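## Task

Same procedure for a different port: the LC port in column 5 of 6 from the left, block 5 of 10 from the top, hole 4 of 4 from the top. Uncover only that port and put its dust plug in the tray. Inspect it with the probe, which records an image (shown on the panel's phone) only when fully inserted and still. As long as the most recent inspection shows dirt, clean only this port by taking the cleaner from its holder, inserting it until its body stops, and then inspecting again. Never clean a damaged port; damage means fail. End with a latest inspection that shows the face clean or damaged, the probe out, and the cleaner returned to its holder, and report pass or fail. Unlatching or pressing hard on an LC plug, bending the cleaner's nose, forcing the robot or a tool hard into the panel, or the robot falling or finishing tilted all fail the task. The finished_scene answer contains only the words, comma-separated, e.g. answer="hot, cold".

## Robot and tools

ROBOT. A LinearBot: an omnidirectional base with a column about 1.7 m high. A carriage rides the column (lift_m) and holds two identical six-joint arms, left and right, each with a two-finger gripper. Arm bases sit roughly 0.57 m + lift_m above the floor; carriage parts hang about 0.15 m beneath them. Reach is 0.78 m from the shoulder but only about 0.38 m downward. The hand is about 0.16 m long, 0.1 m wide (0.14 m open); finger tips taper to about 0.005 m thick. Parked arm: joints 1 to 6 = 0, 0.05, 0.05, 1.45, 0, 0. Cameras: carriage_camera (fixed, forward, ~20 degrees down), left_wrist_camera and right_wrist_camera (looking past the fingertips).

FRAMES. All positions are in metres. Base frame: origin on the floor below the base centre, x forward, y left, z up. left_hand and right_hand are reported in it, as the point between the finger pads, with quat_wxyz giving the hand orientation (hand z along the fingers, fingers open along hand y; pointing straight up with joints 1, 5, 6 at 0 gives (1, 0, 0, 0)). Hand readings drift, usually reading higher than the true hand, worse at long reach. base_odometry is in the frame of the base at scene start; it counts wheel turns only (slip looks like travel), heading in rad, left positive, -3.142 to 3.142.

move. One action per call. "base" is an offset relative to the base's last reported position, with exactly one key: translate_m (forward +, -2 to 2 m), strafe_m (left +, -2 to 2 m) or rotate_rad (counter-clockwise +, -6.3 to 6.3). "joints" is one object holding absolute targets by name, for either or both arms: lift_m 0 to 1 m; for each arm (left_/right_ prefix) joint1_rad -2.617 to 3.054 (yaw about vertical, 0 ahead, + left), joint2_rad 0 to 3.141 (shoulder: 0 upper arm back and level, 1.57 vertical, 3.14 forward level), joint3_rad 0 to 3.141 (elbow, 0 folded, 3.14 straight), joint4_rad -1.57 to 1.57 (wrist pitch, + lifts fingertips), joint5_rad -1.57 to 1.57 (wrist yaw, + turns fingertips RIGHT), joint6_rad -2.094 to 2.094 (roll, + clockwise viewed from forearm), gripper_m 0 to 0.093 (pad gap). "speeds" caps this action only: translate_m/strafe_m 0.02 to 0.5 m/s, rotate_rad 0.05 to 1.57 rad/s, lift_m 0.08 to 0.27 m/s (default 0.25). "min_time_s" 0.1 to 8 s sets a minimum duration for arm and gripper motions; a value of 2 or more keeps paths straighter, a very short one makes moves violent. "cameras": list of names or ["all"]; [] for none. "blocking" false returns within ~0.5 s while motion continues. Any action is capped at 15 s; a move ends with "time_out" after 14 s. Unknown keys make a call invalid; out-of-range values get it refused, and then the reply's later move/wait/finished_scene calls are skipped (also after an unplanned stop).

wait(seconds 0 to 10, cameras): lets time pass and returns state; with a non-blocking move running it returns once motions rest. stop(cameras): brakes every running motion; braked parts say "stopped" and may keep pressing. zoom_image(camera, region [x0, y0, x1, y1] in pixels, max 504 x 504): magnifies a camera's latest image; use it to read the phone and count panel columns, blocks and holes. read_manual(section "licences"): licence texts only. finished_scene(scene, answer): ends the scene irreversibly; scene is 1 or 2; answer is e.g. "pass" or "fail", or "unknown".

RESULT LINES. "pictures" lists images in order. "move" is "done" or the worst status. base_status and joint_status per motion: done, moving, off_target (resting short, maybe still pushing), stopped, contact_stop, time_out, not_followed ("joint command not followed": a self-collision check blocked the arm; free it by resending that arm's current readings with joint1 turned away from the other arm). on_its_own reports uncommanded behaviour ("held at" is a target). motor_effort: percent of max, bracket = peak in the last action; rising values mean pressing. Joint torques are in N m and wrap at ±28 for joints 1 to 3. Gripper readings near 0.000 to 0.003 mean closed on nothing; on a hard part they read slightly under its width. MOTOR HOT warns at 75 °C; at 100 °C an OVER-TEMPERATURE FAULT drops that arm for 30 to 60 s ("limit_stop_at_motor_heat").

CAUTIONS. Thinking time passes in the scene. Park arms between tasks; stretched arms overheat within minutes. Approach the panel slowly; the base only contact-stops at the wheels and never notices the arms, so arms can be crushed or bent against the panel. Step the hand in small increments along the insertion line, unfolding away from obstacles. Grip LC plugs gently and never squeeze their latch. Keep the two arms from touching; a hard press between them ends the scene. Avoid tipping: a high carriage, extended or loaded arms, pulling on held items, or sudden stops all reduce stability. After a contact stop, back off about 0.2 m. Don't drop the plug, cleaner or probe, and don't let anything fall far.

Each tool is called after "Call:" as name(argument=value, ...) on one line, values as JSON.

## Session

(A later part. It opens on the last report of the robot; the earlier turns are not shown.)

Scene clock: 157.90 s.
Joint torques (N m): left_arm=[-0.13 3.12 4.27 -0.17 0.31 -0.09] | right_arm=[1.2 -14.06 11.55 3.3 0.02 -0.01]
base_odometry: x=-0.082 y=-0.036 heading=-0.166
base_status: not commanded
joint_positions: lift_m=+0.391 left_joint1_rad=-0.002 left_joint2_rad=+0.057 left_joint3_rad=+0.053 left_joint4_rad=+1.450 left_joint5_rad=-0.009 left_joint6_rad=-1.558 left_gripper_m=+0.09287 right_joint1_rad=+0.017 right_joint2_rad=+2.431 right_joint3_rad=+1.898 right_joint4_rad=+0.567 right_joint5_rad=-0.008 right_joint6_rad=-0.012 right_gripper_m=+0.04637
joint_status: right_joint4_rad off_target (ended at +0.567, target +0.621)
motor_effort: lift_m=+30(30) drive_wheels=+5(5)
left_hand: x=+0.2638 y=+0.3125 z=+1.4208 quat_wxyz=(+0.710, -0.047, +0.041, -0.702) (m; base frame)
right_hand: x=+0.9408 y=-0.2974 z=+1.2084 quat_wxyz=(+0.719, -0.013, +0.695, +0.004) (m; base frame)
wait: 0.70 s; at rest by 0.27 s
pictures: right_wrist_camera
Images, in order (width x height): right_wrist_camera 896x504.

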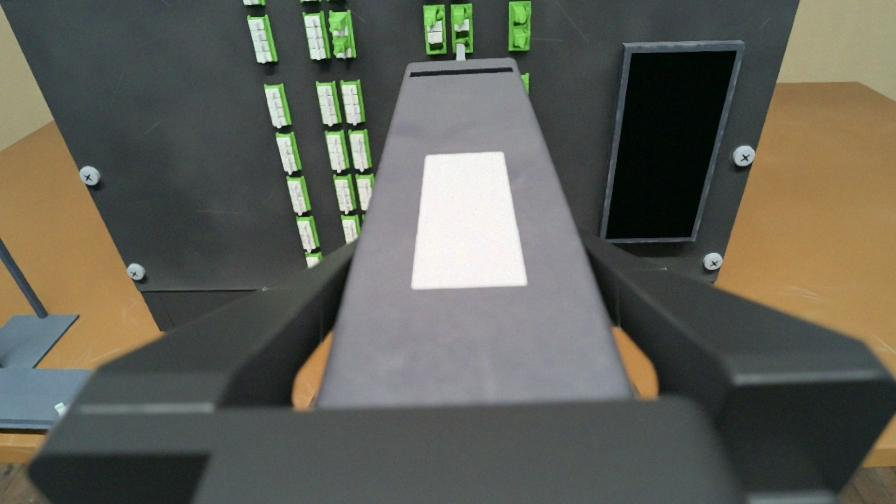

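Call:
move(joints={"right_joint2_rad": 2.448, "right_joint3_rad": 1.9625, "right_joint4_rad": 0.618}, min_time_s=0.7)

Call:
wait(seconds=0.7, cameras=["right_wrist_camera"])

Call:
zoom_image(camera="right_wrist_camera", region=[440, 10, 480, 60])

Scene clock: 159.40 s.
Joint torques (N m): left_arm=[-0.13 3.12 4.27 -0.17 0.31 -0.09] | right_arm=[1.14 -13.98 11.49 3.36 0 0]
move: off_target
base_odometry: x=-0.082 y=-0.036 heading=-0.166
base_status: not commanded
joint_positions: lift_m=+0.391 left_joint1_rad=-0.002 left_joint2_rad=+0.057 left_joint3_rad=+0.053 left_joint4_rad=+1.450 left_joint5_rad=-0.009 left_joint6_rad=-1.558 left_gripper_m=+0.09287 right_joint1_rad=+0.017 right_joint2_rad=+2.438 right_joint3_rad=+1.910 right_joint4_rad=+0.564 right_joint5_rad=-0.008 right_joint6_rad=-0.012 right_gripper_m=+0.04637
joint_status: right_joint4_rad off_target (ended at +0.564, target +0.618); the others done
motor_effort: lift_m=+30(30) drive_wheels=+5(5)
left_hand: x=+0.2638 y=+0.3125 z=+1.4208 quat_wxyz=(+0.710, -0.047, +0.041, -0.702) (m; base frame)
right_hand: x=+0.9424 y=-0.2974 z=+1.2088 quat_wxyz=(+0.720, -0.013, +0.694, +0.004) (m; base frame)
pictures: none

Scene clock: 160.10 s.
Joint torques (N m): left_arm=[-0.13 3.12 4.27 -0.17 0.31 -0.09] | right_arm=[1.14 -14.05 11.55 3.3 0 0]
base_odometry: x=-0.082 y=-0.036 heading=-0.166
base_status: not commanded
joint_positions: lift_m=+0.391 left_joint1_rad=-0.002 left_joint2_rad=+0.057 left_joint3_rad=+0.053 left_joint4_rad=+1.450 left_joint5_rad=-0.009 left_joint6_rad=-1.558 left_gripper_m=+0.09287 right_joint1_rad=+0.017 right_joint2_rad=+2.438 right_joint3_rad=+1.910 right_joint4_rad=+0.564 right_joint5_rad=-0.008 right_joint6_rad=-0.012 right_gripper_m=+0.04637
joint_status: right_joint4_rad off_target (ended at +0.564, target +0.618); the others done
motor_effort: lift_m=+30(30) drive_wheels=+5(5)
left_hand: x=+0.2638 y=+0.3125 z=+1.4208 quat_wxyz=(+0.710, -0.047, +0.041, -0.702) (m; base frame)
right_hand: x=+0.9424 y=-0.2974 z=+1.2088 quat_wxyz=(+0.720, -0.013, +0.694, +0.004) (m; base frame)
wait: 0.70 s; at rest by 0.27 s
pictures: right_wrist_camera
Images, in order (width x height): right_wrist_camera 896x504.

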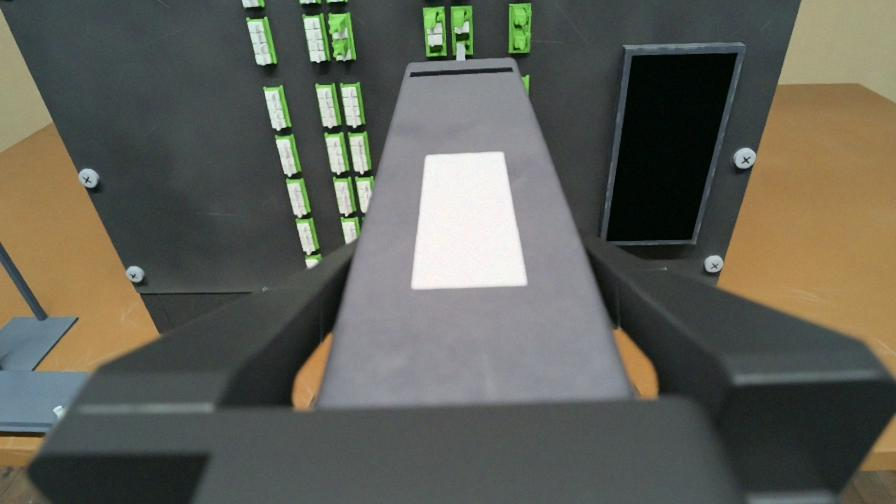

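Scaled by 10.080 from the camera's 896x504 image, which has a finer 1280x720 frame.

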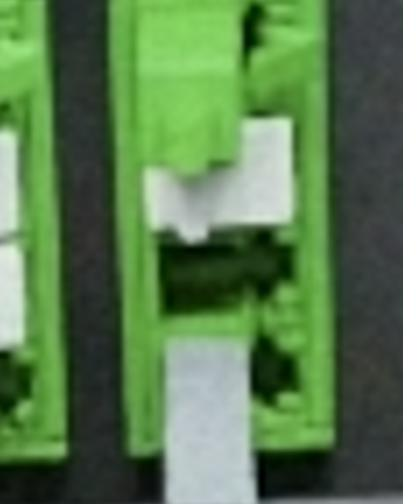

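Call:
move(joints={"right_joint4_rad": 0.6155}, min_time_s=0.5)

Call:
wait(seconds=0.7, cameras=["right_wrist_camera"])

Call:
zoom_image(camera="right_wrist_camera", region=[440, 10, 480, 60])

Scene clock: 161.30 s.
Joint torques (N m): left_arm=[-0.13 3.12 4.27 -0.17 0.31 -0.09] | right_arm=[1.17 -14 11.49 3.27 0 0.01]
move: off_target
base_odometry: x=-0.082 y=-0.036 heading=-0.166
base_status: not commanded
joint_positions: lift_m=+0.391 left_joint1_rad=-0.002 left_joint2_rad=+0.057 left_joint3_rad=+0.053 left_joint4_rad=+1.450 left_joint5_rad=-0.009 left_joint6_rad=-1.558 left_gripper_m=+0.09287 right_joint1_rad=+0.017 right_joint2_rad=+2.438 right_joint3_rad=+1.910 right_joint4_rad=+0.561 right_joint5_rad=-0.008 right_joint6_rad=-0.012 right_gripper_m=+0.04637
joint_status: right_joint4_rad off_target (ended at +0.561, target +0.616)
motor_effort: lift_m=+30(30) drive_wheels=+5(5)
left_hand: x=+0.2638 y=+0.3125 z=+1.4208 quat_wxyz=(+0.710, -0.047, +0.041, -0.702) (m; base frame)
right_hand: x=+0.9424 y=-0.2974 z=+1.2082 quat_wxyz=(+0.719, -0.013, +0.695, +0.004) (m; base frame)
pictures: none

Scene clock: 162.00 s.
Joint torques (N m): left_arm=[-0.13 3.14 4.27 -0.17 0.31 -0.09] | right_arm=[1.17 -13.97 11.52 3.31 0 -0.01]
base_odometry: x=-0.082 y=-0.036 heading=-0.166
base_status: not commanded
joint_positions: lift_m=+0.391 left_joint1_rad=-0.002 left_joint2_rad=+0.057 left_joint3_rad=+0.053 left_joint4_rad=+1.450 left_joint5_rad=-0.009 left_joint6_rad=-1.558 left_gripper_m=+0.09287 right_joint1_rad=+0.017 right_joint2_rad=+2.438 right_joint3_rad=+1.910 right_joint4_rad=+0.561 right_joint5_rad=-0.008 right_joint6_rad=-0.012 right_gripper_m=+0.04637
joint_status: right_joint4_rad off_target (ended at +0.561, target +0.616)
motor_effort: lift_m=+30(30) drive_wheels=+5(5)
left_hand: x=+0.2638 y=+0.3125 z=+1.4208 quat_wxyz=(+0.710, -0.047, +0.041, -0.702) (m; base frame)
right_hand: x=+0.9424 y=-0.2974 z=+1.2082 quat_wxyz=(+0.719, -0.013, +0.695, +0.004) (m; base frame)
wait: 0.70 s; at rest by 0.27 s
pictures: right_wrist_camera
Images, in order (width x height): right_wrist_camera 896x504.

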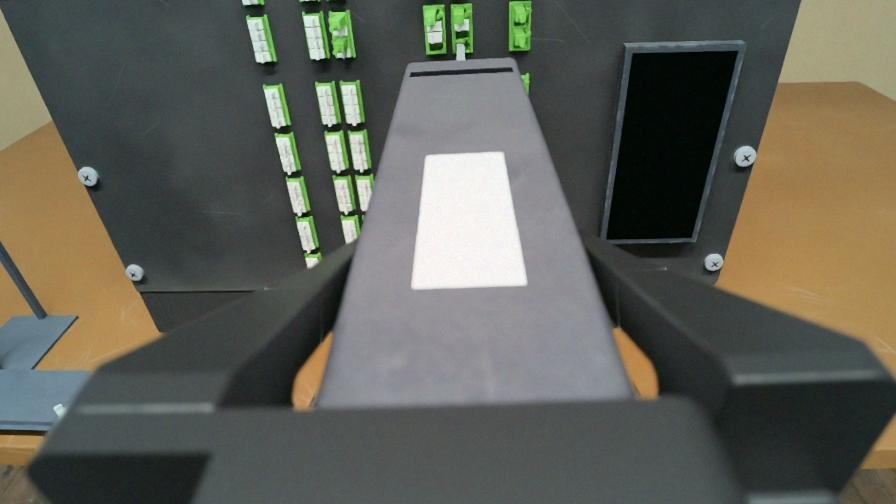

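Scaled by 10.080 from the camera's 896x504 image, which has a finer 1280x720 frame.

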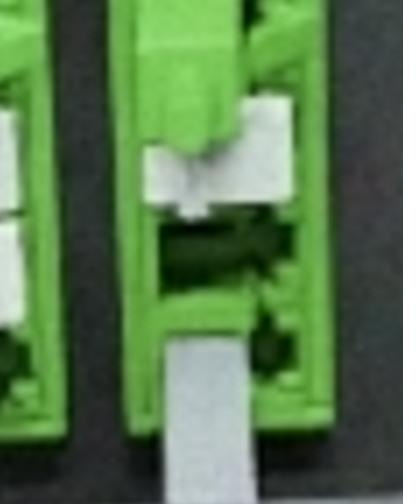

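Call:
move(joints={"right_joint1_rad": 0.0259, "right_joint2_rad": 2.455, "right_joint3_rad": 1.973, "right_joint4_rad": 0.6118}, min_time_s=0.7)

Call:
wait(seconds=0.7, cameras=["right_wrist_camera"])

Call:
zoom_image(camera="right_wrist_camera", region=[440, 10, 480, 60])

Scene clock: 163.50 s.
Joint torques (N m): left_arm=[-0.13 3.12 4.29 -0.17 0.31 -0.09] | right_arm=[1.17 -13.5 12.05 3.3 0.01 -0.03]
move: off_target
base_odometry: x=-0.082 y=-0.036 heading=-0.166
base_status: not commanded
joint_positions: lift_m=+0.391 left_joint1_rad=-0.002 left_joint2_rad=+0.057 left_joint3_rad=+0.053 left_joint4_rad=+1.450 left_joint5_rad=-0.009 left_joint6_rad=-1.558 left_gripper_m=+0.09287 right_joint1_rad=+0.017 right_joint2_rad=+2.440 right_joint3_rad=+1.914 right_joint4_rad=+0.558 right_joint5_rad=-0.008 right_joint6_rad=-0.012 right_gripper_m=+0.04637
joint_status: right_joint4_rad off_target (ended at +0.558, target +0.612); the others done
motor_effort: lift_m=+30(30) drive_wheels=+5(5)
left_hand: x=+0.2638 y=+0.3125 z=+1.4208 quat_wxyz=(+0.710, -0.047, +0.041, -0.702) (m; base frame)
right_hand: x=+0.9428 y=-0.2974 z=+1.2076 quat_wxyz=(+0.718, -0.013, +0.696, +0.004) (m; base frame)
pictures: none

Scene clock: 164.20 s.
Joint torques (N m): left_arm=[-0.13 3.14 4.27 -0.17 0.31 -0.09] | right_arm=[1.17 -13.55 12.05 3.3 -0.01 -0.01]
base_odometry: x=-0.082 y=-0.036 heading=-0.166
base_status: not commanded
joint_positions: lift_m=+0.391 left_joint1_rad=-0.002 left_joint2_rad=+0.057 left_joint3_rad=+0.053 left_joint4_rad=+1.450 left_joint5_rad=-0.009 left_joint6_rad=-1.558 left_gripper_m=+0.09287 right_joint1_rad=+0.017 right_joint2_rad=+2.440 right_joint3_rad=+1.914 right_joint4_rad=+0.558 right_joint5_rad=-0.008 right_joint6_rad=-0.012 right_gripper_m=+0.04637
joint_status: right_joint4_rad off_target (ended at +0.558, target +0.612); the others done
motor_effort: lift_m=+30(30) drive_wheels=+5(5)
left_hand: x=+0.2638 y=+0.3125 z=+1.4208 quat_wxyz=(+0.710, -0.047, +0.041, -0.702) (m; base frame)
right_hand: x=+0.9428 y=-0.2974 z=+1.2076 quat_wxyz=(+0.718, -0.013, +0.696, +0.004) (m; base frame)
wait: 0.70 s; at rest by 0.27 s
pictures: right_wrist_camera
Images, in order (width x height): right_wrist_camera 896x504.

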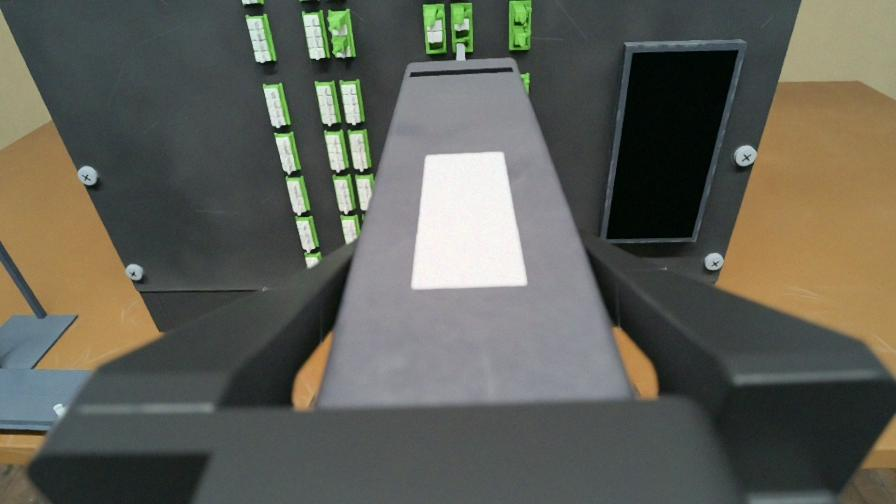

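Scaled by 10.080 from the camera's 896x504 image, which has a finer 1280x720 frame.

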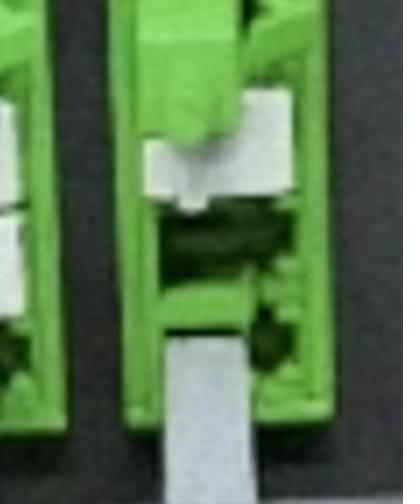

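Call:
move(base={"translate_m": -0.003}, speeds={"translate_m": 0.02})

Call:
wait(seconds=0.7, cameras=["right_wrist_camera"])

Call:
zoom_image(camera="right_wrist_camera", region=[440, 10, 480, 60])

Scene clock: 165.53 s.
Joint torques (N m): left_arm=[-0.13 3.12 4.31 -0.16 0.31 -0.09] | right_arm=[1.17 -14.43 11.37 3.34 -0.03 0]
move: done
base_odometry: x=-0.085 y=-0.036 heading=-0.166
base_status: done
joint_positions: lift_m=+0.391 left_joint1_rad=-0.002 left_joint2_rad=+0.057 left_joint3_rad=+0.053 left_joint4_rad=+1.450 left_joint5_rad=-0.009 left_joint6_rad=-1.558 left_gripper_m=+0.09287 right_joint1_rad=+0.017 right_joint2_rad=+2.448 right_joint3_rad=+1.922 right_joint4_rad=+0.553 right_joint5_rad=-0.008 right_joint6_rad=-0.012 right_gripper_m=+0.04637
joint_status: not commanded
motor_effort: lift_m=+30(30) drive_wheels=+2(9)
left_hand: x=+0.2640 y=+0.3125 z=+1.4208 quat_wxyz=(+0.710, -0.047, +0.041, -0.702) (m; base frame)
right_hand: x=+0.9443 y=-0.2974 z=+1.2049 quat_wxyz=(+0.716, -0.013, +0.697, +0.004) (m; base frame)
pictures: none

Scene clock: 166.23 s.
Joint torques (N m): left_arm=[-0.13 3.12 4.27 -0.16 0.31 -0.09] | right_arm=[1.14 -14.31 11.33 3.41 0 -0.01]
base_odometry: x=-0.085 y=-0.036 heading=-0.166
base_status: done
joint_positions: lift_m=+0.391 left_joint1_rad=-0.002 left_joint2_rad=+0.057 left_joint3_rad=+0.053 left_joint4_rad=+1.450 left_joint5_rad=-0.009 left_joint6_rad=-1.558 left_gripper_m=+0.09287 right_joint1_rad=+0.017 right_joint2_rad=+2.448 right_joint3_rad=+1.922 right_joint4_rad=+0.551 right_joint5_rad=-0.008 right_joint6_rad=-0.012 right_gripper_m=+0.04637
joint_status: not commanded
motor_effort: lift_m=+30(30) drive_wheels=+2(9)
left_hand: x=+0.2640 y=+0.3125 z=+1.4208 quat_wxyz=(+0.710, -0.047, +0.041, -0.702) (m; base frame)
right_hand: x=+0.9443 y=-0.2974 z=+1.2045 quat_wxyz=(+0.716, -0.013, +0.698, +0.004) (m; base frame)
wait: 0.70 s; at rest by 0.27 s
pictures: right_wrist_camera
Images, in order (width x height): right_wrist_camera 896x504.

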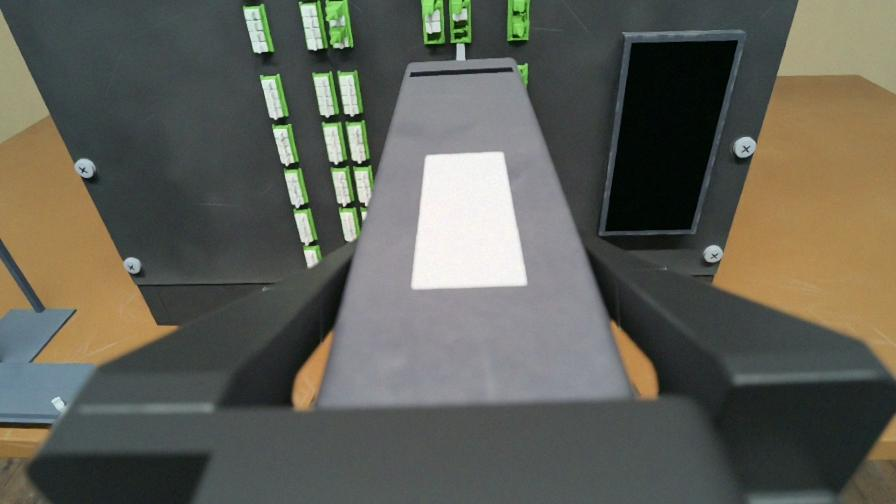

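Scaled by 10.080 from the camera's 896x504 image, which has a finer 1280x720 frame.

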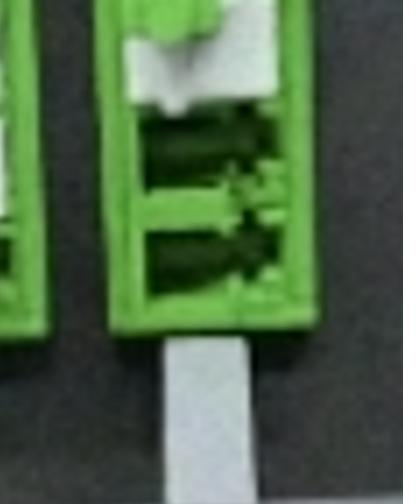

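Call:
move(joints={"right_joint4_rad": 0.644, "right_joint5_rad": -0.03}, min_time_s=0.5)

Call:
wait(seconds=0.5)

Call:
move(joints={"right_joint5_rad": -0.004})

Call:
wait(seconds=0.9, cameras=["right_wrist_camera"])

Call:
zoom_image(camera="right_wrist_camera", region=[440, 10, 480, 60])

Scene clock: 167.63 s.
Joint torques (N m): left_arm=[-0.13 3.11 4.27 -0.16 0.31 -0.09] | right_arm=[1.22 -14.32 11.41 3.57 -0.22 -0.01]
move: off_target
base_odometry: x=-0.085 y=-0.036 heading=-0.166
base_status: not commanded
joint_positions: lift_m=+0.391 left_joint1_rad=-0.002 left_joint2_rad=+0.057 left_joint3_rad=+0.053 left_joint4_rad=+1.450 left_joint5_rad=-0.009 left_joint6_rad=-1.558 left_gripper_m=+0.09287 right_joint1_rad=+0.017 right_joint2_rad=+2.448 right_joint3_rad=+1.922 right_joint4_rad=+0.565 right_joint5_rad=-0.021 right_joint6_rad=-0.012 right_gripper_m=+0.04637
joint_status: right_joint4_rad off_target (ended at +0.565, target +0.644); the others done
motor_effort: lift_m=+30(30) drive_wheels=+2(2)
left_hand: x=+0.2640 y=+0.3125 z=+1.4208 quat_wxyz=(+0.710, -0.047, +0.041, -0.702) (m; base frame)
right_hand: x=+0.9441 y=-0.2951 z=+1.2080 quat_wxyz=(+0.721, -0.018, +0.693, +0.009) (m; base frame)
pictures: none

Scene clock: 168.13 s.
Joint torques (N m): left_arm=[-0.12 3.12 4.29 -0.16 0.31 -0.09] | right_arm=[1.18 -14.38 11.43 3.59 -0.18 0.01]
base_odometry: x=-0.085 y=-0.036 heading=-0.166
base_status: not commanded
joint_positions: lift_m=+0.391 left_joint1_rad=-0.002 left_joint2_rad=+0.057 left_joint3_rad=+0.053 left_joint4_rad=+1.450 left_joint5_rad=-0.009 left_joint6_rad=-1.558 left_gripper_m=+0.09287 right_joint1_rad=+0.017 right_joint2_rad=+2.448 right_joint3_rad=+1.922 right_joint4_rad=+0.565 right_joint5_rad=-0.022 right_joint6_rad=-0.012 right_gripper_m=+0.04637
joint_status: right_joint4_rad off_target (ended at +0.565, target +0.644); the others done
motor_effort: lift_m=+30(30) drive_wheels=+2(2)
left_hand: x=+0.2640 y=+0.3125 z=+1.4208 quat_wxyz=(+0.710, -0.047, +0.041, -0.702) (m; base frame)
right_hand: x=+0.9441 y=-0.2950 z=+1.2081 quat_wxyz=(+0.721, -0.018, +0.693, +0.009) (m; base frame)
wait: 0.50 s; at rest by 0.27 s
pictures: none

Scene clock: 168.47 s.
Joint torques (N m): left_arm=[-0.13 3.12 4.27 -0.16 0.31 -0.09] | right_arm=[1.21 -14.38 11.41 3.62 0 0]
move: done
base_odometry: x=-0.085 y=-0.036 heading=-0.166
base_status: not commanded
joint_positions: lift_m=+0.391 left_joint1_rad=-0.002 left_joint2_rad=+0.057 left_joint3_rad=+0.053 left_joint4_rad=+1.450 left_joint5_rad=-0.009 left_joint6_rad=-1.558 left_gripper_m=+0.09287 right_joint1_rad=+0.017 right_joint2_rad=+2.448 right_joint3_rad=+1.922 right_joint4_rad=+0.565 right_joint5_rad=-0.014 right_joint6_rad=-0.012 right_gripper_m=+0.04637
joint_status: all done
motor_effort: lift_m=+30(30) drive_wheels=+2(2)
left_hand: x=+0.2640 y=+0.3125 z=+1.4208 quat_wxyz=(+0.710, -0.047, +0.041, -0.702) (m; base frame)
right_hand: x=+0.9441 y=-0.2963 z=+1.2081 quat_wxyz=(+0.721, -0.015, +0.693, +0.007) (m; base frame)
pictures: none

Scene clock: 169.37 s.
Joint torques (N m): left_arm=[-0.12 3.12 4.27 -0.16 0.31 -0.09] | right_arm=[1.17 -14.31 11.38 3.6 0 0]
base_odometry: x=-0.085 y=-0.036 heading=-0.166
base_status: not commanded
joint_positions: lift_m=+0.391 left_joint1_rad=-0.002 left_joint2_rad=+0.057 left_joint3_rad=+0.053 left_joint4_rad=+1.450 left_joint5_rad=-0.009 left_joint6_rad=-1.558 left_gripper_m=+0.09287 right_joint1_rad=+0.017 right_joint2_rad=+2.448 right_joint3_rad=+1.922 right_joint4_rad=+0.565 right_joint5_rad=-0.012 right_joint6_rad=-0.012 right_gripper_m=+0.04637
joint_status: all done
motor_effort: lift_m=+30(30) drive_wheels=+2(2)
left_hand: x=+0.2640 y=+0.3125 z=+1.4208 quat_wxyz=(+0.710, -0.047, +0.041, -0.702) (m; base frame)
right_hand: x=+0.9441 y=-0.2966 z=+1.2081 quat_wxyz=(+0.721, -0.015, +0.693, +0.006) (m; base frame)
wait: 0.90 s; at rest by 0.27 s
pictures: right_wrist_camera
Images, in order (width x height): right_wrist_camera 896x504.

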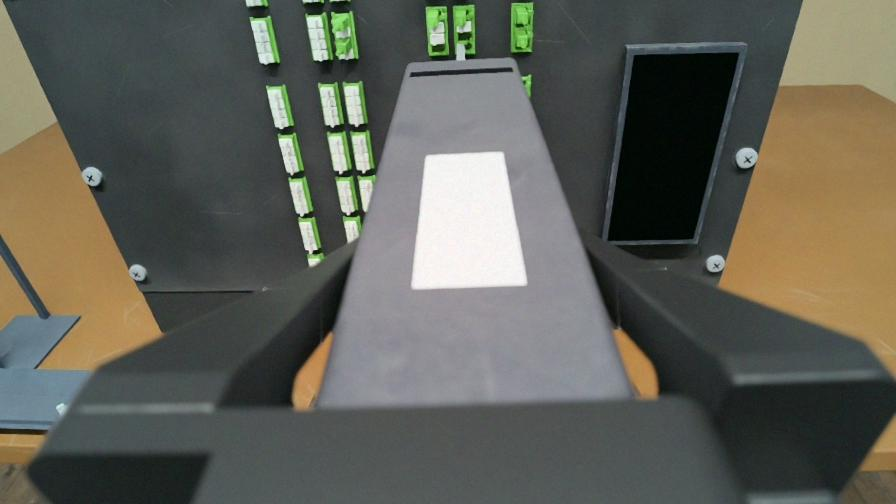

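Scaled by 10.080 from the camera's 896x504 image, which has a finer 1280x720 frame.

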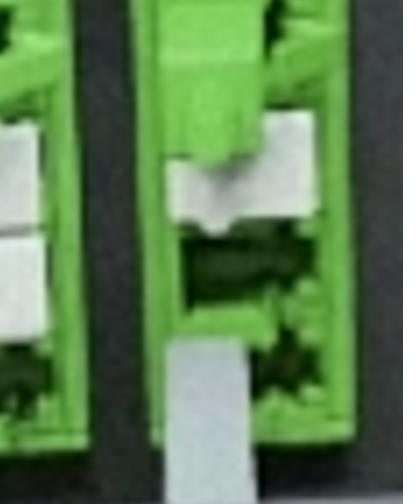

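Call:
move(joints={"right_joint2_rad": 2.463, "right_joint3_rad": 1.981, "right_joint4_rad": 0.6155, "right_joint5_rad": -0.0012}, min_time_s=0.7)

Call:
wait(seconds=0.9, cameras=["right_wrist_camera"])

Call:
zoom_image(camera="right_wrist_camera", region=[440, 10, 480, 60])

Scene clock: 170.87 s.
Joint torques (N m): left_arm=[-0.13 3.12 4.27 -0.16 0.31 -0.09] | right_arm=[1.2 -14.12 11.52 3.29 -0.01 0]
move: off_target
base_odometry: x=-0.085 y=-0.036 heading=-0.166
base_status: not commanded
joint_positions: lift_m=+0.391 left_joint1_rad=-0.002 left_joint2_rad=+0.057 left_joint3_rad=+0.053 left_joint4_rad=+1.450 left_joint5_rad=-0.009 left_joint6_rad=-1.558 left_gripper_m=+0.09287 right_joint1_rad=+0.017 right_joint2_rad=+2.454 right_joint3_rad=+1.929 right_joint4_rad=+0.561 right_joint5_rad=-0.010 right_joint6_rad=-0.012 right_gripper_m=+0.04637
joint_status: right_joint4_rad off_target (ended at +0.561, target +0.616); the others done
motor_effort: lift_m=+30(30) drive_wheels=+2(2)
left_hand: x=+0.2640 y=+0.3125 z=+1.4208 quat_wxyz=(+0.710, -0.047, +0.041, -0.702) (m; base frame)
right_hand: x=+0.9452 y=-0.2970 z=+1.2068 quat_wxyz=(+0.720, -0.014, +0.694, +0.005) (m; base frame)
pictures: none

Scene clock: 171.77 s.
Joint torques (N m): left_arm=[-0.13 3.12 4.27 -0.16 0.31 -0.09] | right_arm=[1.16 -14.09 11.47 3.31 0.01 0]
base_odometry: x=-0.085 y=-0.036 heading=-0.166
base_status: not commanded
joint_positions: lift_m=+0.391 left_joint1_rad=-0.002 left_joint2_rad=+0.057 left_joint3_rad=+0.053 left_joint4_rad=+1.450 left_joint5_rad=-0.009 left_joint6_rad=-1.558 left_gripper_m=+0.09287 right_joint1_rad=+0.017 right_joint2_rad=+2.454 right_joint3_rad=+1.929 right_joint4_rad=+0.561 right_joint5_rad=-0.010 right_joint6_rad=-0.012 right_gripper_m=+0.04637
joint_status: right_joint4_rad off_target (ended at +0.561, target +0.616); the others done
motor_effort: lift_m=+30(30) drive_wheels=+2(2)
left_hand: x=+0.2640 y=+0.3125 z=+1.4208 quat_wxyz=(+0.710, -0.047, +0.041, -0.702) (m; base frame)
right_hand: x=+0.9452 y=-0.2970 z=+1.2067 quat_wxyz=(+0.720, -0.014, +0.694, +0.005) (m; base frame)
wait: 0.90 s; at rest by 0.27 s
pictures: right_wrist_camera
Images, in order (width x height): right_wrist_camera 896x504.

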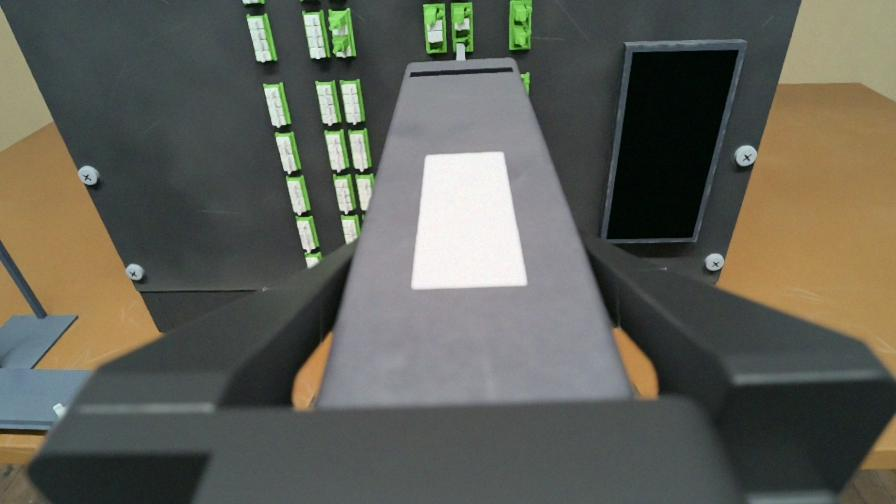

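Scaled by 10.080 from the camera's 896x504 image, which has a finer 1280x720 frame.

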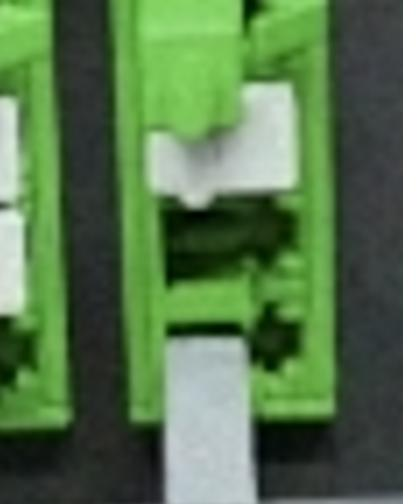

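Call:
move(joints={"right_joint4_rad": 0.642}, min_time_s=0.5)

Call:
wait(seconds=0.9, cameras=["right_wrist_camera"])

Call:
zoom_image(camera="right_wrist_camera", region=[440, 10, 480, 60])

Scene clock: 172.87 s.
Joint torques (N m): left_arm=[-0.13 3.11 4.27 -0.16 0.31 -0.09] | right_arm=[1.17 -14.15 11.47 3.61 0.02 0]
move: off_target
base_odometry: x=-0.085 y=-0.036 heading=-0.166
base_status: not commanded
joint_positions: lift_m=+0.391 left_joint1_rad=-0.002 left_joint2_rad=+0.057 left_joint3_rad=+0.053 left_joint4_rad=+1.450 left_joint5_rad=-0.009 left_joint6_rad=-1.558 left_gripper_m=+0.09287 right_joint1_rad=+0.017 right_joint2_rad=+2.454 right_joint3_rad=+1.929 right_joint4_rad=+0.563 right_joint5_rad=-0.010 right_joint6_rad=-0.012 right_gripper_m=+0.04637
joint_status: right_joint4_rad off_target (ended at +0.563, target +0.642)
motor_effort: lift_m=+30(30) drive_wheels=+2(2)
left_hand: x=+0.2640 y=+0.3125 z=+1.4208 quat_wxyz=(+0.710, -0.047, +0.041, -0.702) (m; base frame)
right_hand: x=+0.9452 y=-0.2970 z=+1.2072 quat_wxyz=(+0.721, -0.014, +0.693, +0.005) (m; base frame)
pictures: none

Scene clock: 173.77 s.
Joint torques (N m): left_arm=[-0.13 3.12 4.27 -0.16 0.31 -0.09] | right_arm=[1.17 -14.11 11.48 3.59 0.01 -0.01]
base_odometry: x=-0.085 y=-0.036 heading=-0.166
base_status: not commanded
joint_positions: lift_m=+0.391 left_joint1_rad=-0.002 left_joint2_rad=+0.057 left_joint3_rad=+0.053 left_joint4_rad=+1.450 left_joint5_rad=-0.009 left_joint6_rad=-1.558 left_gripper_m=+0.09287 right_joint1_rad=+0.017 right_joint2_rad=+2.454 right_joint3_rad=+1.929 right_joint4_rad=+0.563 right_joint5_rad=-0.010 right_joint6_rad=-0.012 right_gripper_m=+0.04637
joint_status: right_joint4_rad off_target (ended at +0.563, target +0.642)
motor_effort: lift_m=+30(30) drive_wheels=+2(2)
left_hand: x=+0.2640 y=+0.3125 z=+1.4208 quat_wxyz=(+0.710, -0.047, +0.041, -0.702) (m; base frame)
right_hand: x=+0.9452 y=-0.2970 z=+1.2072 quat_wxyz=(+0.721, -0.014, +0.693, +0.005) (m; base frame)
wait: 0.90 s; at rest by 0.27 s
pictures: right_wrist_camera
Images, in order (width x height): right_wrist_camera 896x504.

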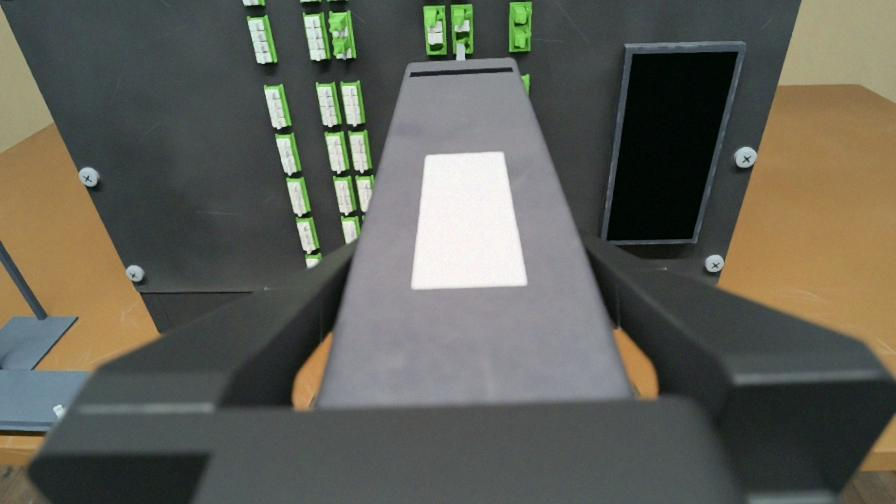

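Scaled by 10.080 from the camera's 896x504 image, which has a finer 1280x720 frame.

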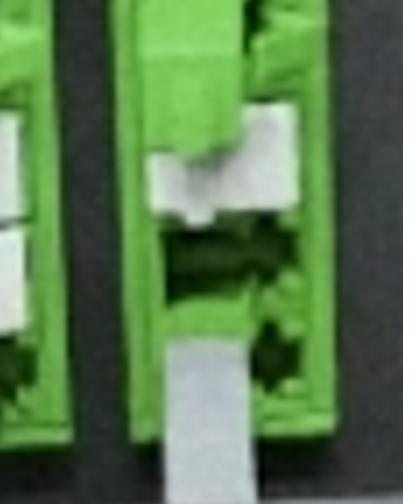

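Call:
move(joints={"right_joint2_rad": 2.471, "right_joint3_rad": 1.9935, "right_joint4_rad": 0.6145}, min_time_s=0.8)

Call:
wait(seconds=0.7, cameras=["right_wrist_camera"])

Call:
zoom_image(camera="right_wrist_camera", region=[440, 10, 480, 60])

Scene clock: 175.27 s.
Joint torques (N m): left_arm=[-0.13 3.12 4.29 -0.16 0.31 -0.09] | right_arm=[1.14 -13.65 11.96 3.3 0 0]
move: off_target
base_odometry: x=-0.085 y=-0.036 heading=-0.166
base_status: not commanded
joint_positions: lift_m=+0.391 left_joint1_rad=-0.002 left_joint2_rad=+0.057 left_joint3_rad=+0.053 left_joint4_rad=+1.450 left_joint5_rad=-0.009 left_joint6_rad=-1.558 left_gripper_m=+0.09287 right_joint1_rad=+0.017 right_joint2_rad=+2.456 right_joint3_rad=+1.935 right_joint4_rad=+0.560 right_joint5_rad=-0.010 right_joint6_rad=-0.012 right_gripper_m=+0.04637
joint_status: right_joint4_rad off_target (ended at +0.560, target +0.615); the others done
motor_effort: lift_m=+30(30) drive_wheels=+2(2)
left_hand: x=+0.2640 y=+0.3125 z=+1.4208 quat_wxyz=(+0.710, -0.047, +0.041, -0.702) (m; base frame)
right_hand: x=+0.9458 y=-0.2970 z=+1.2078 quat_wxyz=(+0.721, -0.014, +0.693, +0.005) (m; base frame)
pictures: none

Scene clock: 175.97 s.
Joint torques (N m): left_arm=[-0.13 3.12 4.27 -0.16 0.31 -0.09] | right_arm=[1.2 -13.59 11.97 3.31 0.01 0]
base_odometry: x=-0.085 y=-0.036 heading=-0.166
base_status: not commanded
joint_positions: lift_m=+0.391 left_joint1_rad=-0.002 left_joint2_rad=+0.057 left_joint3_rad=+0.053 left_joint4_rad=+1.450 left_joint5_rad=-0.009 left_joint6_rad=-1.558 left_gripper_m=+0.09287 right_joint1_rad=+0.017 right_joint2_rad=+2.456 right_joint3_rad=+1.935 right_joint4_rad=+0.560 right_joint5_rad=-0.010 right_joint6_rad=-0.012 right_gripper_m=+0.04637
joint_status: right_joint4_rad off_target (ended at +0.560, target +0.615); the others done
motor_effort: lift_m=+30(30) drive_wheels=+2(2)
left_hand: x=+0.2640 y=+0.3125 z=+1.4208 quat_wxyz=(+0.710, -0.047, +0.041, -0.702) (m; base frame)
right_hand: x=+0.9458 y=-0.2970 z=+1.2078 quat_wxyz=(+0.721, -0.014, +0.693, +0.005) (m; base frame)
wait: 0.70 s; at rest by 0.27 s
pictures: right_wrist_camera
Images, in order (width x height): right_wrist_camera 896x504.

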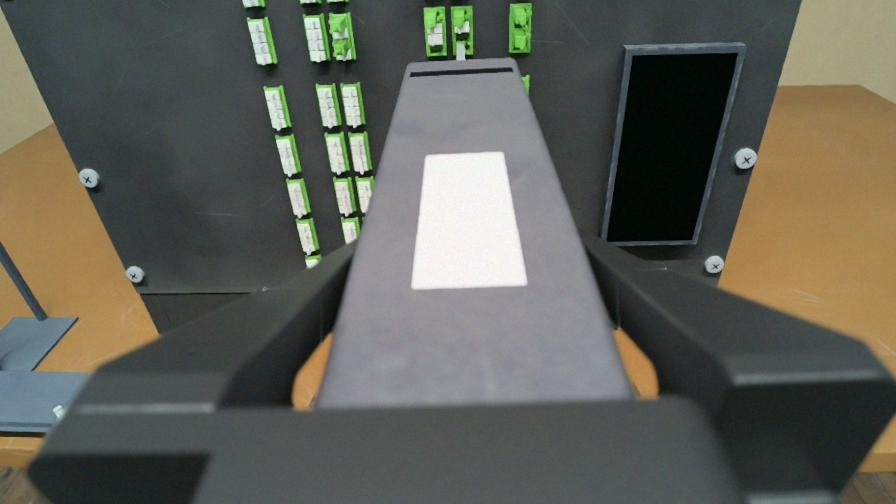

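Scaled by 10.080 from the camera's 896x504 image, which has a finer 1280x720 frame.

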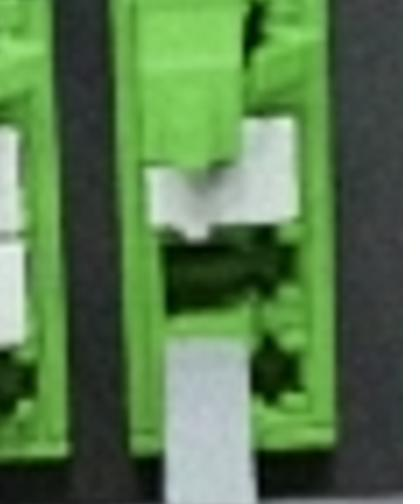

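Call:
move(joints={"right_joint4_rad": 0.6125}, min_time_s=0.5)

Call:
wait(seconds=0.7, cameras=["right_wrist_camera"])

Call:
zoom_image(camera="right_wrist_camera", region=[440, 10, 480, 60])

Scene clock: 178.03 s.
Joint torques (N m): left_arm=[-0.13 3.12 4.27 -0.16 0.31 -0.09] | right_arm=[1.2 -13.67 12.05 3.3 -0.01 -0.01]
move: off_target
base_odometry: x=-0.085 y=-0.036 heading=-0.166
base_status: not commanded
joint_positions: lift_m=+0.391 left_joint1_rad=-0.002 left_joint2_rad=+0.057 left_joint3_rad=+0.053 left_joint4_rad=+1.450 left_joint5_rad=-0.009 left_joint6_rad=-1.558 left_gripper_m=+0.09287 right_joint1_rad=+0.017 right_joint2_rad=+2.456 right_joint3_rad=+1.935 right_joint4_rad=+0.560 right_joint5_rad=-0.010 right_joint6_rad=-0.012 right_gripper_m=+0.04637
joint_status: right_joint4_rad off_target (ended at +0.560, target +0.613)
motor_effort: lift_m=+30(30) drive_wheels=+2(2)
left_hand: x=+0.2640 y=+0.3125 z=+1.4208 quat_wxyz=(+0.710, -0.047, +0.041, -0.702) (m; base frame)
right_hand: x=+0.9458 y=-0.2970 z=+1.2078 quat_wxyz=(+0.721, -0.014, +0.693, +0.005) (m; base frame)
pictures: none

Scene clock: 178.73 s.
Joint torques (N m): left_arm=[-0.13 3.12 4.27 -0.16 0.31 -0.09] | right_arm=[1.22 -13.61 12.03 3.27 0.02 -0.02]
base_odometry: x=-0.085 y=-0.036 heading=-0.166
base_status: not commanded
joint_positions: lift_m=+0.391 left_joint1_rad=-0.002 left_joint2_rad=+0.057 left_joint3_rad=+0.053 left_joint4_rad=+1.450 left_joint5_rad=-0.009 left_joint6_rad=-1.558 left_gripper_m=+0.09287 right_joint1_rad=+0.017 right_joint2_rad=+2.456 right_joint3_rad=+1.935 right_joint4_rad=+0.560 right_joint5_rad=-0.010 right_joint6_rad=-0.012 right_gripper_m=+0.04637
joint_status: right_joint4_rad off_target (ended at +0.560, target +0.613)
motor_effort: lift_m=+30(30) drive_wheels=+2(2)
left_hand: x=+0.2640 y=+0.3125 z=+1.4208 quat_wxyz=(+0.710, -0.047, +0.041, -0.702) (m; base frame)
right_hand: x=+0.9458 y=-0.2970 z=+1.2078 quat_wxyz=(+0.721, -0.014, +0.693, +0.005) (m; base frame)
wait: 0.70 s; at rest by 0.27 s
pictures: right_wrist_camera
Images, in order (width x height): right_wrist_camera 896x504.

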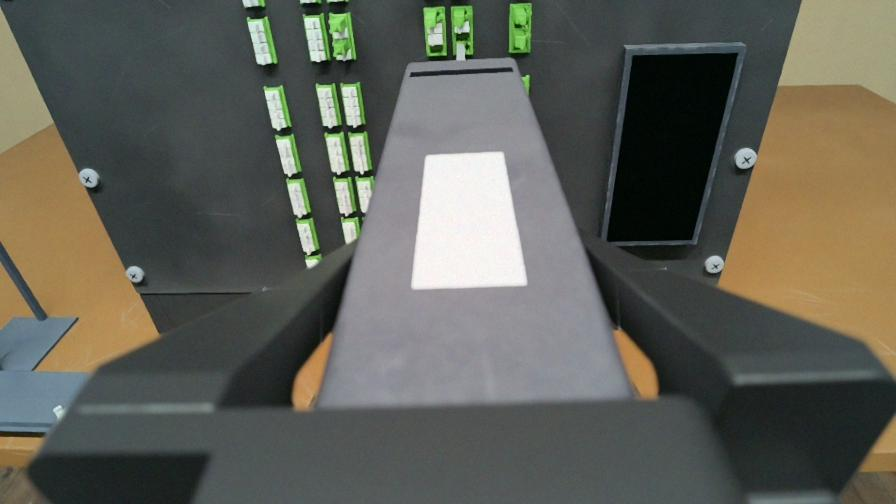

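Scaled by 10.080 from the camera's 896x504 image, which has a finer 1280x720 frame.

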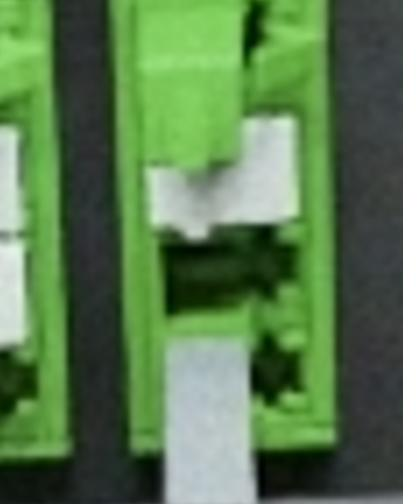

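Call:
move(base={"translate_m": -0.004}, joints={"right_joint4_rad": 0.644}, speeds={"translate_m": 0.02})

Call:
move(joints={"right_joint4_rad": 0.649}, min_time_s=0.5)

Call:
wait(seconds=0.8, cameras=["right_wrist_camera"])

Call:
zoom_image(camera="right_wrist_camera", region=[440, 10, 480, 60])

Scene clock: 180.13 s.
Joint torques (N m): left_arm=[-0.13 3.11 4.33 -0.16 0.31 -0.09] | right_arm=[1.18 -14.28 11.55 3.52 -0.01 0]
move: off_target
base_odometry: x=-0.089 y=-0.035 heading=-0.166
base_status: done
joint_positions: lift_m=+0.391 left_joint1_rad=-0.002 left_joint2_rad=+0.057 left_joint3_rad=+0.053 left_joint4_rad=+1.449 left_joint5_rad=-0.009 left_joint6_rad=-1.558 left_gripper_m=+0.09287 right_joint1_rad=+0.017 right_joint2_rad=+2.462 right_joint3_rad=+1.941 right_joint4_rad=+0.569 right_joint5_rad=-0.009 right_joint6_rad=-0.012 right_gripper_m=+0.04637
joint_status: right_joint4_rad off_target (ended at +0.569, target +0.644)
motor_effort: lift_m=+29(30) drive_wheels=+1(7)
left_hand: x=+0.2641 y=+0.3125 z=+1.4207 quat_wxyz=(+0.710, -0.047, +0.041, -0.702) (m; base frame)
right_hand: x=+0.9467 y=-0.2971 z=+1.2090 quat_wxyz=(+0.724, -0.014, +0.690, +0.005) (m; base frame)
pictures: none

Scene clock: 180.93 s.
Joint torques (N m): left_arm=[-0.13 3.11 4.27 -0.16 0.31 -0.09] | right_arm=[1.17 -14.17 11.56 3.59 0.01 0]
move: off_target
base_odometry: x=-0.089 y=-0.035 heading=-0.166
base_status: not commanded
joint_positions: lift_m=+0.391 left_joint1_rad=-0.002 left_joint2_rad=+0.057 left_joint3_rad=+0.053 left_joint4_rad=+1.449 left_joint5_rad=-0.009 left_joint6_rad=-1.558 left_gripper_m=+0.09287 right_joint1_rad=+0.017 right_joint2_rad=+2.462 right_joint3_rad=+1.941 right_joint4_rad=+0.571 right_joint5_rad=-0.009 right_joint6_rad=-0.012 right_gripper_m=+0.04637
joint_status: right_joint4_rad off_target (ended at +0.571, target +0.649)
motor_effort: lift_m=+30(30) drive_wheels=+1(1)
left_hand: x=+0.2641 y=+0.3125 z=+1.4207 quat_wxyz=(+0.710, -0.047, +0.041, -0.702) (m; base frame)
right_hand: x=+0.9467 y=-0.2971 z=+1.2096 quat_wxyz=(+0.725, -0.014, +0.689, +0.005) (m; base frame)
pictures: none

Scene clock: 181.73 s.
Joint torques (N m): left_arm=[-0.13 3.12 4.29 -0.16 0.3 -0.08] | right_arm=[1.14 -14.2 11.58 3.58 0.02 0]
base_odometry: x=-0.089 y=-0.035 heading=-0.166
base_status: not commanded
joint_positions: lift_m=+0.391 left_joint1_rad=-0.002 left_joint2_rad=+0.057 left_joint3_rad=+0.053 left_joint4_rad=+1.449 left_joint5_rad=-0.009 left_joint6_rad=-1.558 left_gripper_m=+0.09287 right_joint1_rad=+0.017 right_joint2_rad=+2.462 right_joint3_rad=+1.941 right_joint4_rad=+0.571 right_joint5_rad=-0.009 right_joint6_rad=-0.012 right_gripper_m=+0.04637
joint_status: right_joint4_rad off_target (ended at +0.571, target +0.649)
motor_effort: lift_m=+30(30) drive_wheels=+0(1)
left_hand: x=+0.2641 y=+0.3125 z=+1.4207 quat_wxyz=(+0.710, -0.047, +0.041, -0.702) (m; base frame)
right_hand: x=+0.9467 y=-0.2971 z=+1.2096 quat_wxyz=(+0.725, -0.014, +0.689, +0.005) (m; base frame)
wait: 0.80 s; at rest by 0.27 s
pictures: right_wrist_camera
Images, in order (width x height): right_wrist_camera 896x504.

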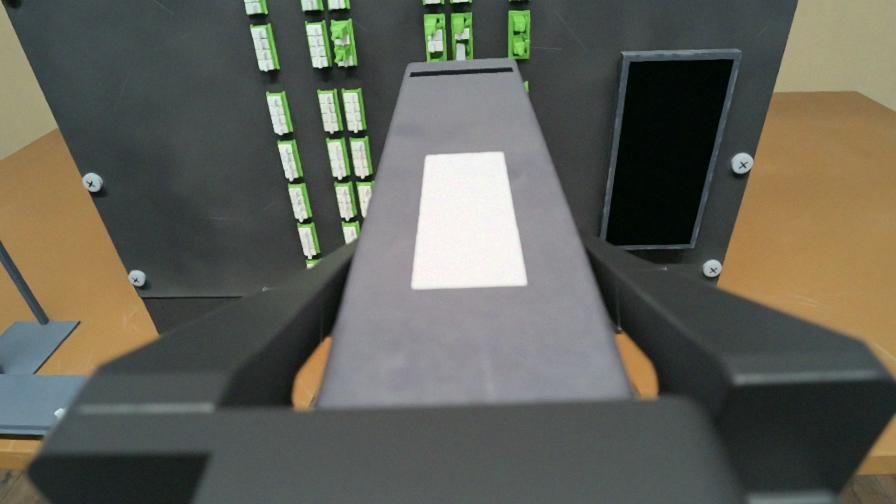

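Scaled by 10.080 from the camera's 896x504 image, which has a finer 1280x720 frame.

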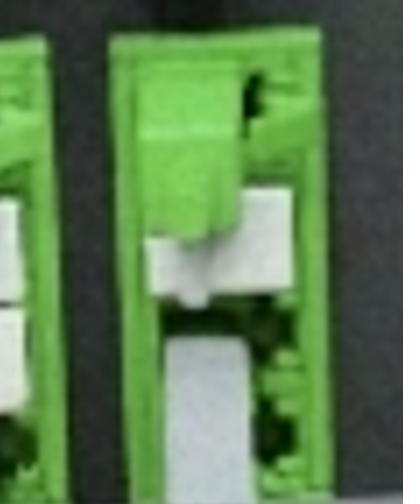

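Call:
move(joints={"right_joint4_rad": 0.6155}, min_time_s=0.7)

Call:
wait(seconds=0.8, cameras=["right_wrist_camera"])

Call:
zoom_image(camera="right_wrist_camera", region=[440, 10, 480, 60])

Scene clock: 183.13 s.
Joint torques (N m): left_arm=[-0.12 3.12 4.27 -0.16 0.31 -0.09] | right_arm=[1.22 -14.19 11.56 3.29 0 0.02]
move: off_target
base_odometry: x=-0.089 y=-0.035 heading=-0.166
base_status: not commanded
joint_positions: lift_m=+0.391 left_joint1_rad=-0.002 left_joint2_rad=+0.057 left_joint3_rad=+0.053 left_joint4_rad=+1.449 left_joint5_rad=-0.009 left_joint6_rad=-1.558 left_gripper_m=+0.09287 right_joint1_rad=+0.017 right_joint2_rad=+2.462 right_joint3_rad=+1.941 right_joint4_rad=+0.561 right_joint5_rad=-0.009 right_joint6_rad=-0.012 right_gripper_m=+0.04637
joint_status: right_joint4_rad off_target (ended at +0.561, target +0.616)
motor_effort: lift_m=+30(30) drive_wheels=+1(1)
left_hand: x=+0.2641 y=+0.3125 z=+1.4207 quat_wxyz=(+0.710, -0.047, +0.041, -0.702) (m; base frame)
right_hand: x=+0.9468 y=-0.2971 z=+1.2072 quat_wxyz=(+0.722, -0.014, +0.692, +0.005) (m; base frame)
pictures: none

Scene clock: 183.93 s.
Joint torques (N m): left_arm=[-0.13 3.12 4.29 -0.15 0.31 -0.09] | right_arm=[1.1 -14.22 11.51 3.3 0 0.01]
base_odometry: x=-0.089 y=-0.035 heading=-0.166
base_status: not commanded
joint_positions: lift_m=+0.391 left_joint1_rad=-0.002 left_joint2_rad=+0.057 left_joint3_rad=+0.053 left_joint4_rad=+1.449 left_joint5_rad=-0.009 left_joint6_rad=-1.558 left_gripper_m=+0.09287 right_joint1_rad=+0.017 right_joint2_rad=+2.462 right_joint3_rad=+1.941 right_joint4_rad=+0.561 right_joint5_rad=-0.009 right_joint6_rad=-0.012 right_gripper_m=+0.04637
joint_status: right_joint4_rad off_target (ended at +0.561, target +0.616)
motor_effort: lift_m=+30(30) drive_wheels=+1(1)
left_hand: x=+0.2641 y=+0.3125 z=+1.4207 quat_wxyz=(+0.710, -0.047, +0.041, -0.702) (m; base frame)
right_hand: x=+0.9468 y=-0.2971 z=+1.2071 quat_wxyz=(+0.721, -0.014, +0.692, +0.005) (m; base frame)
wait: 0.80 s; at rest by 0.27 s
pictures: right_wrist_camera
Images, in order (width x height): right_wrist_camera 896x504.

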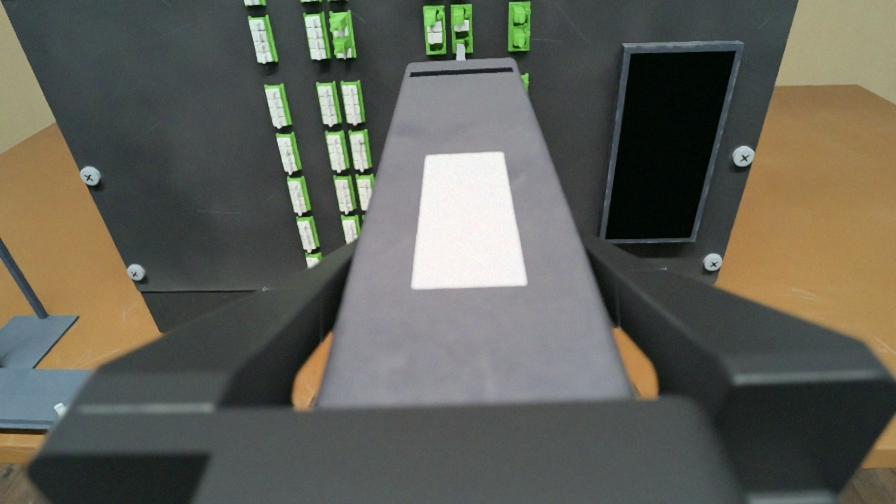

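Scaled by 10.080 from the camera's 896x504 image, which has a finer 1280x720 frame.

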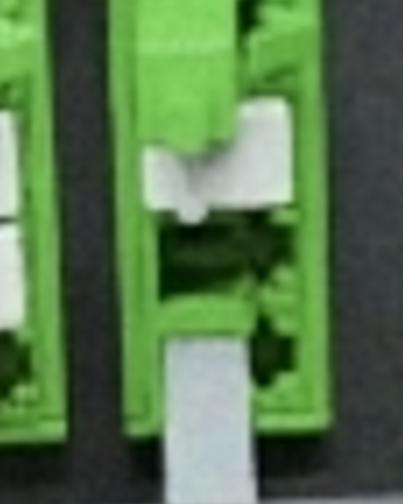

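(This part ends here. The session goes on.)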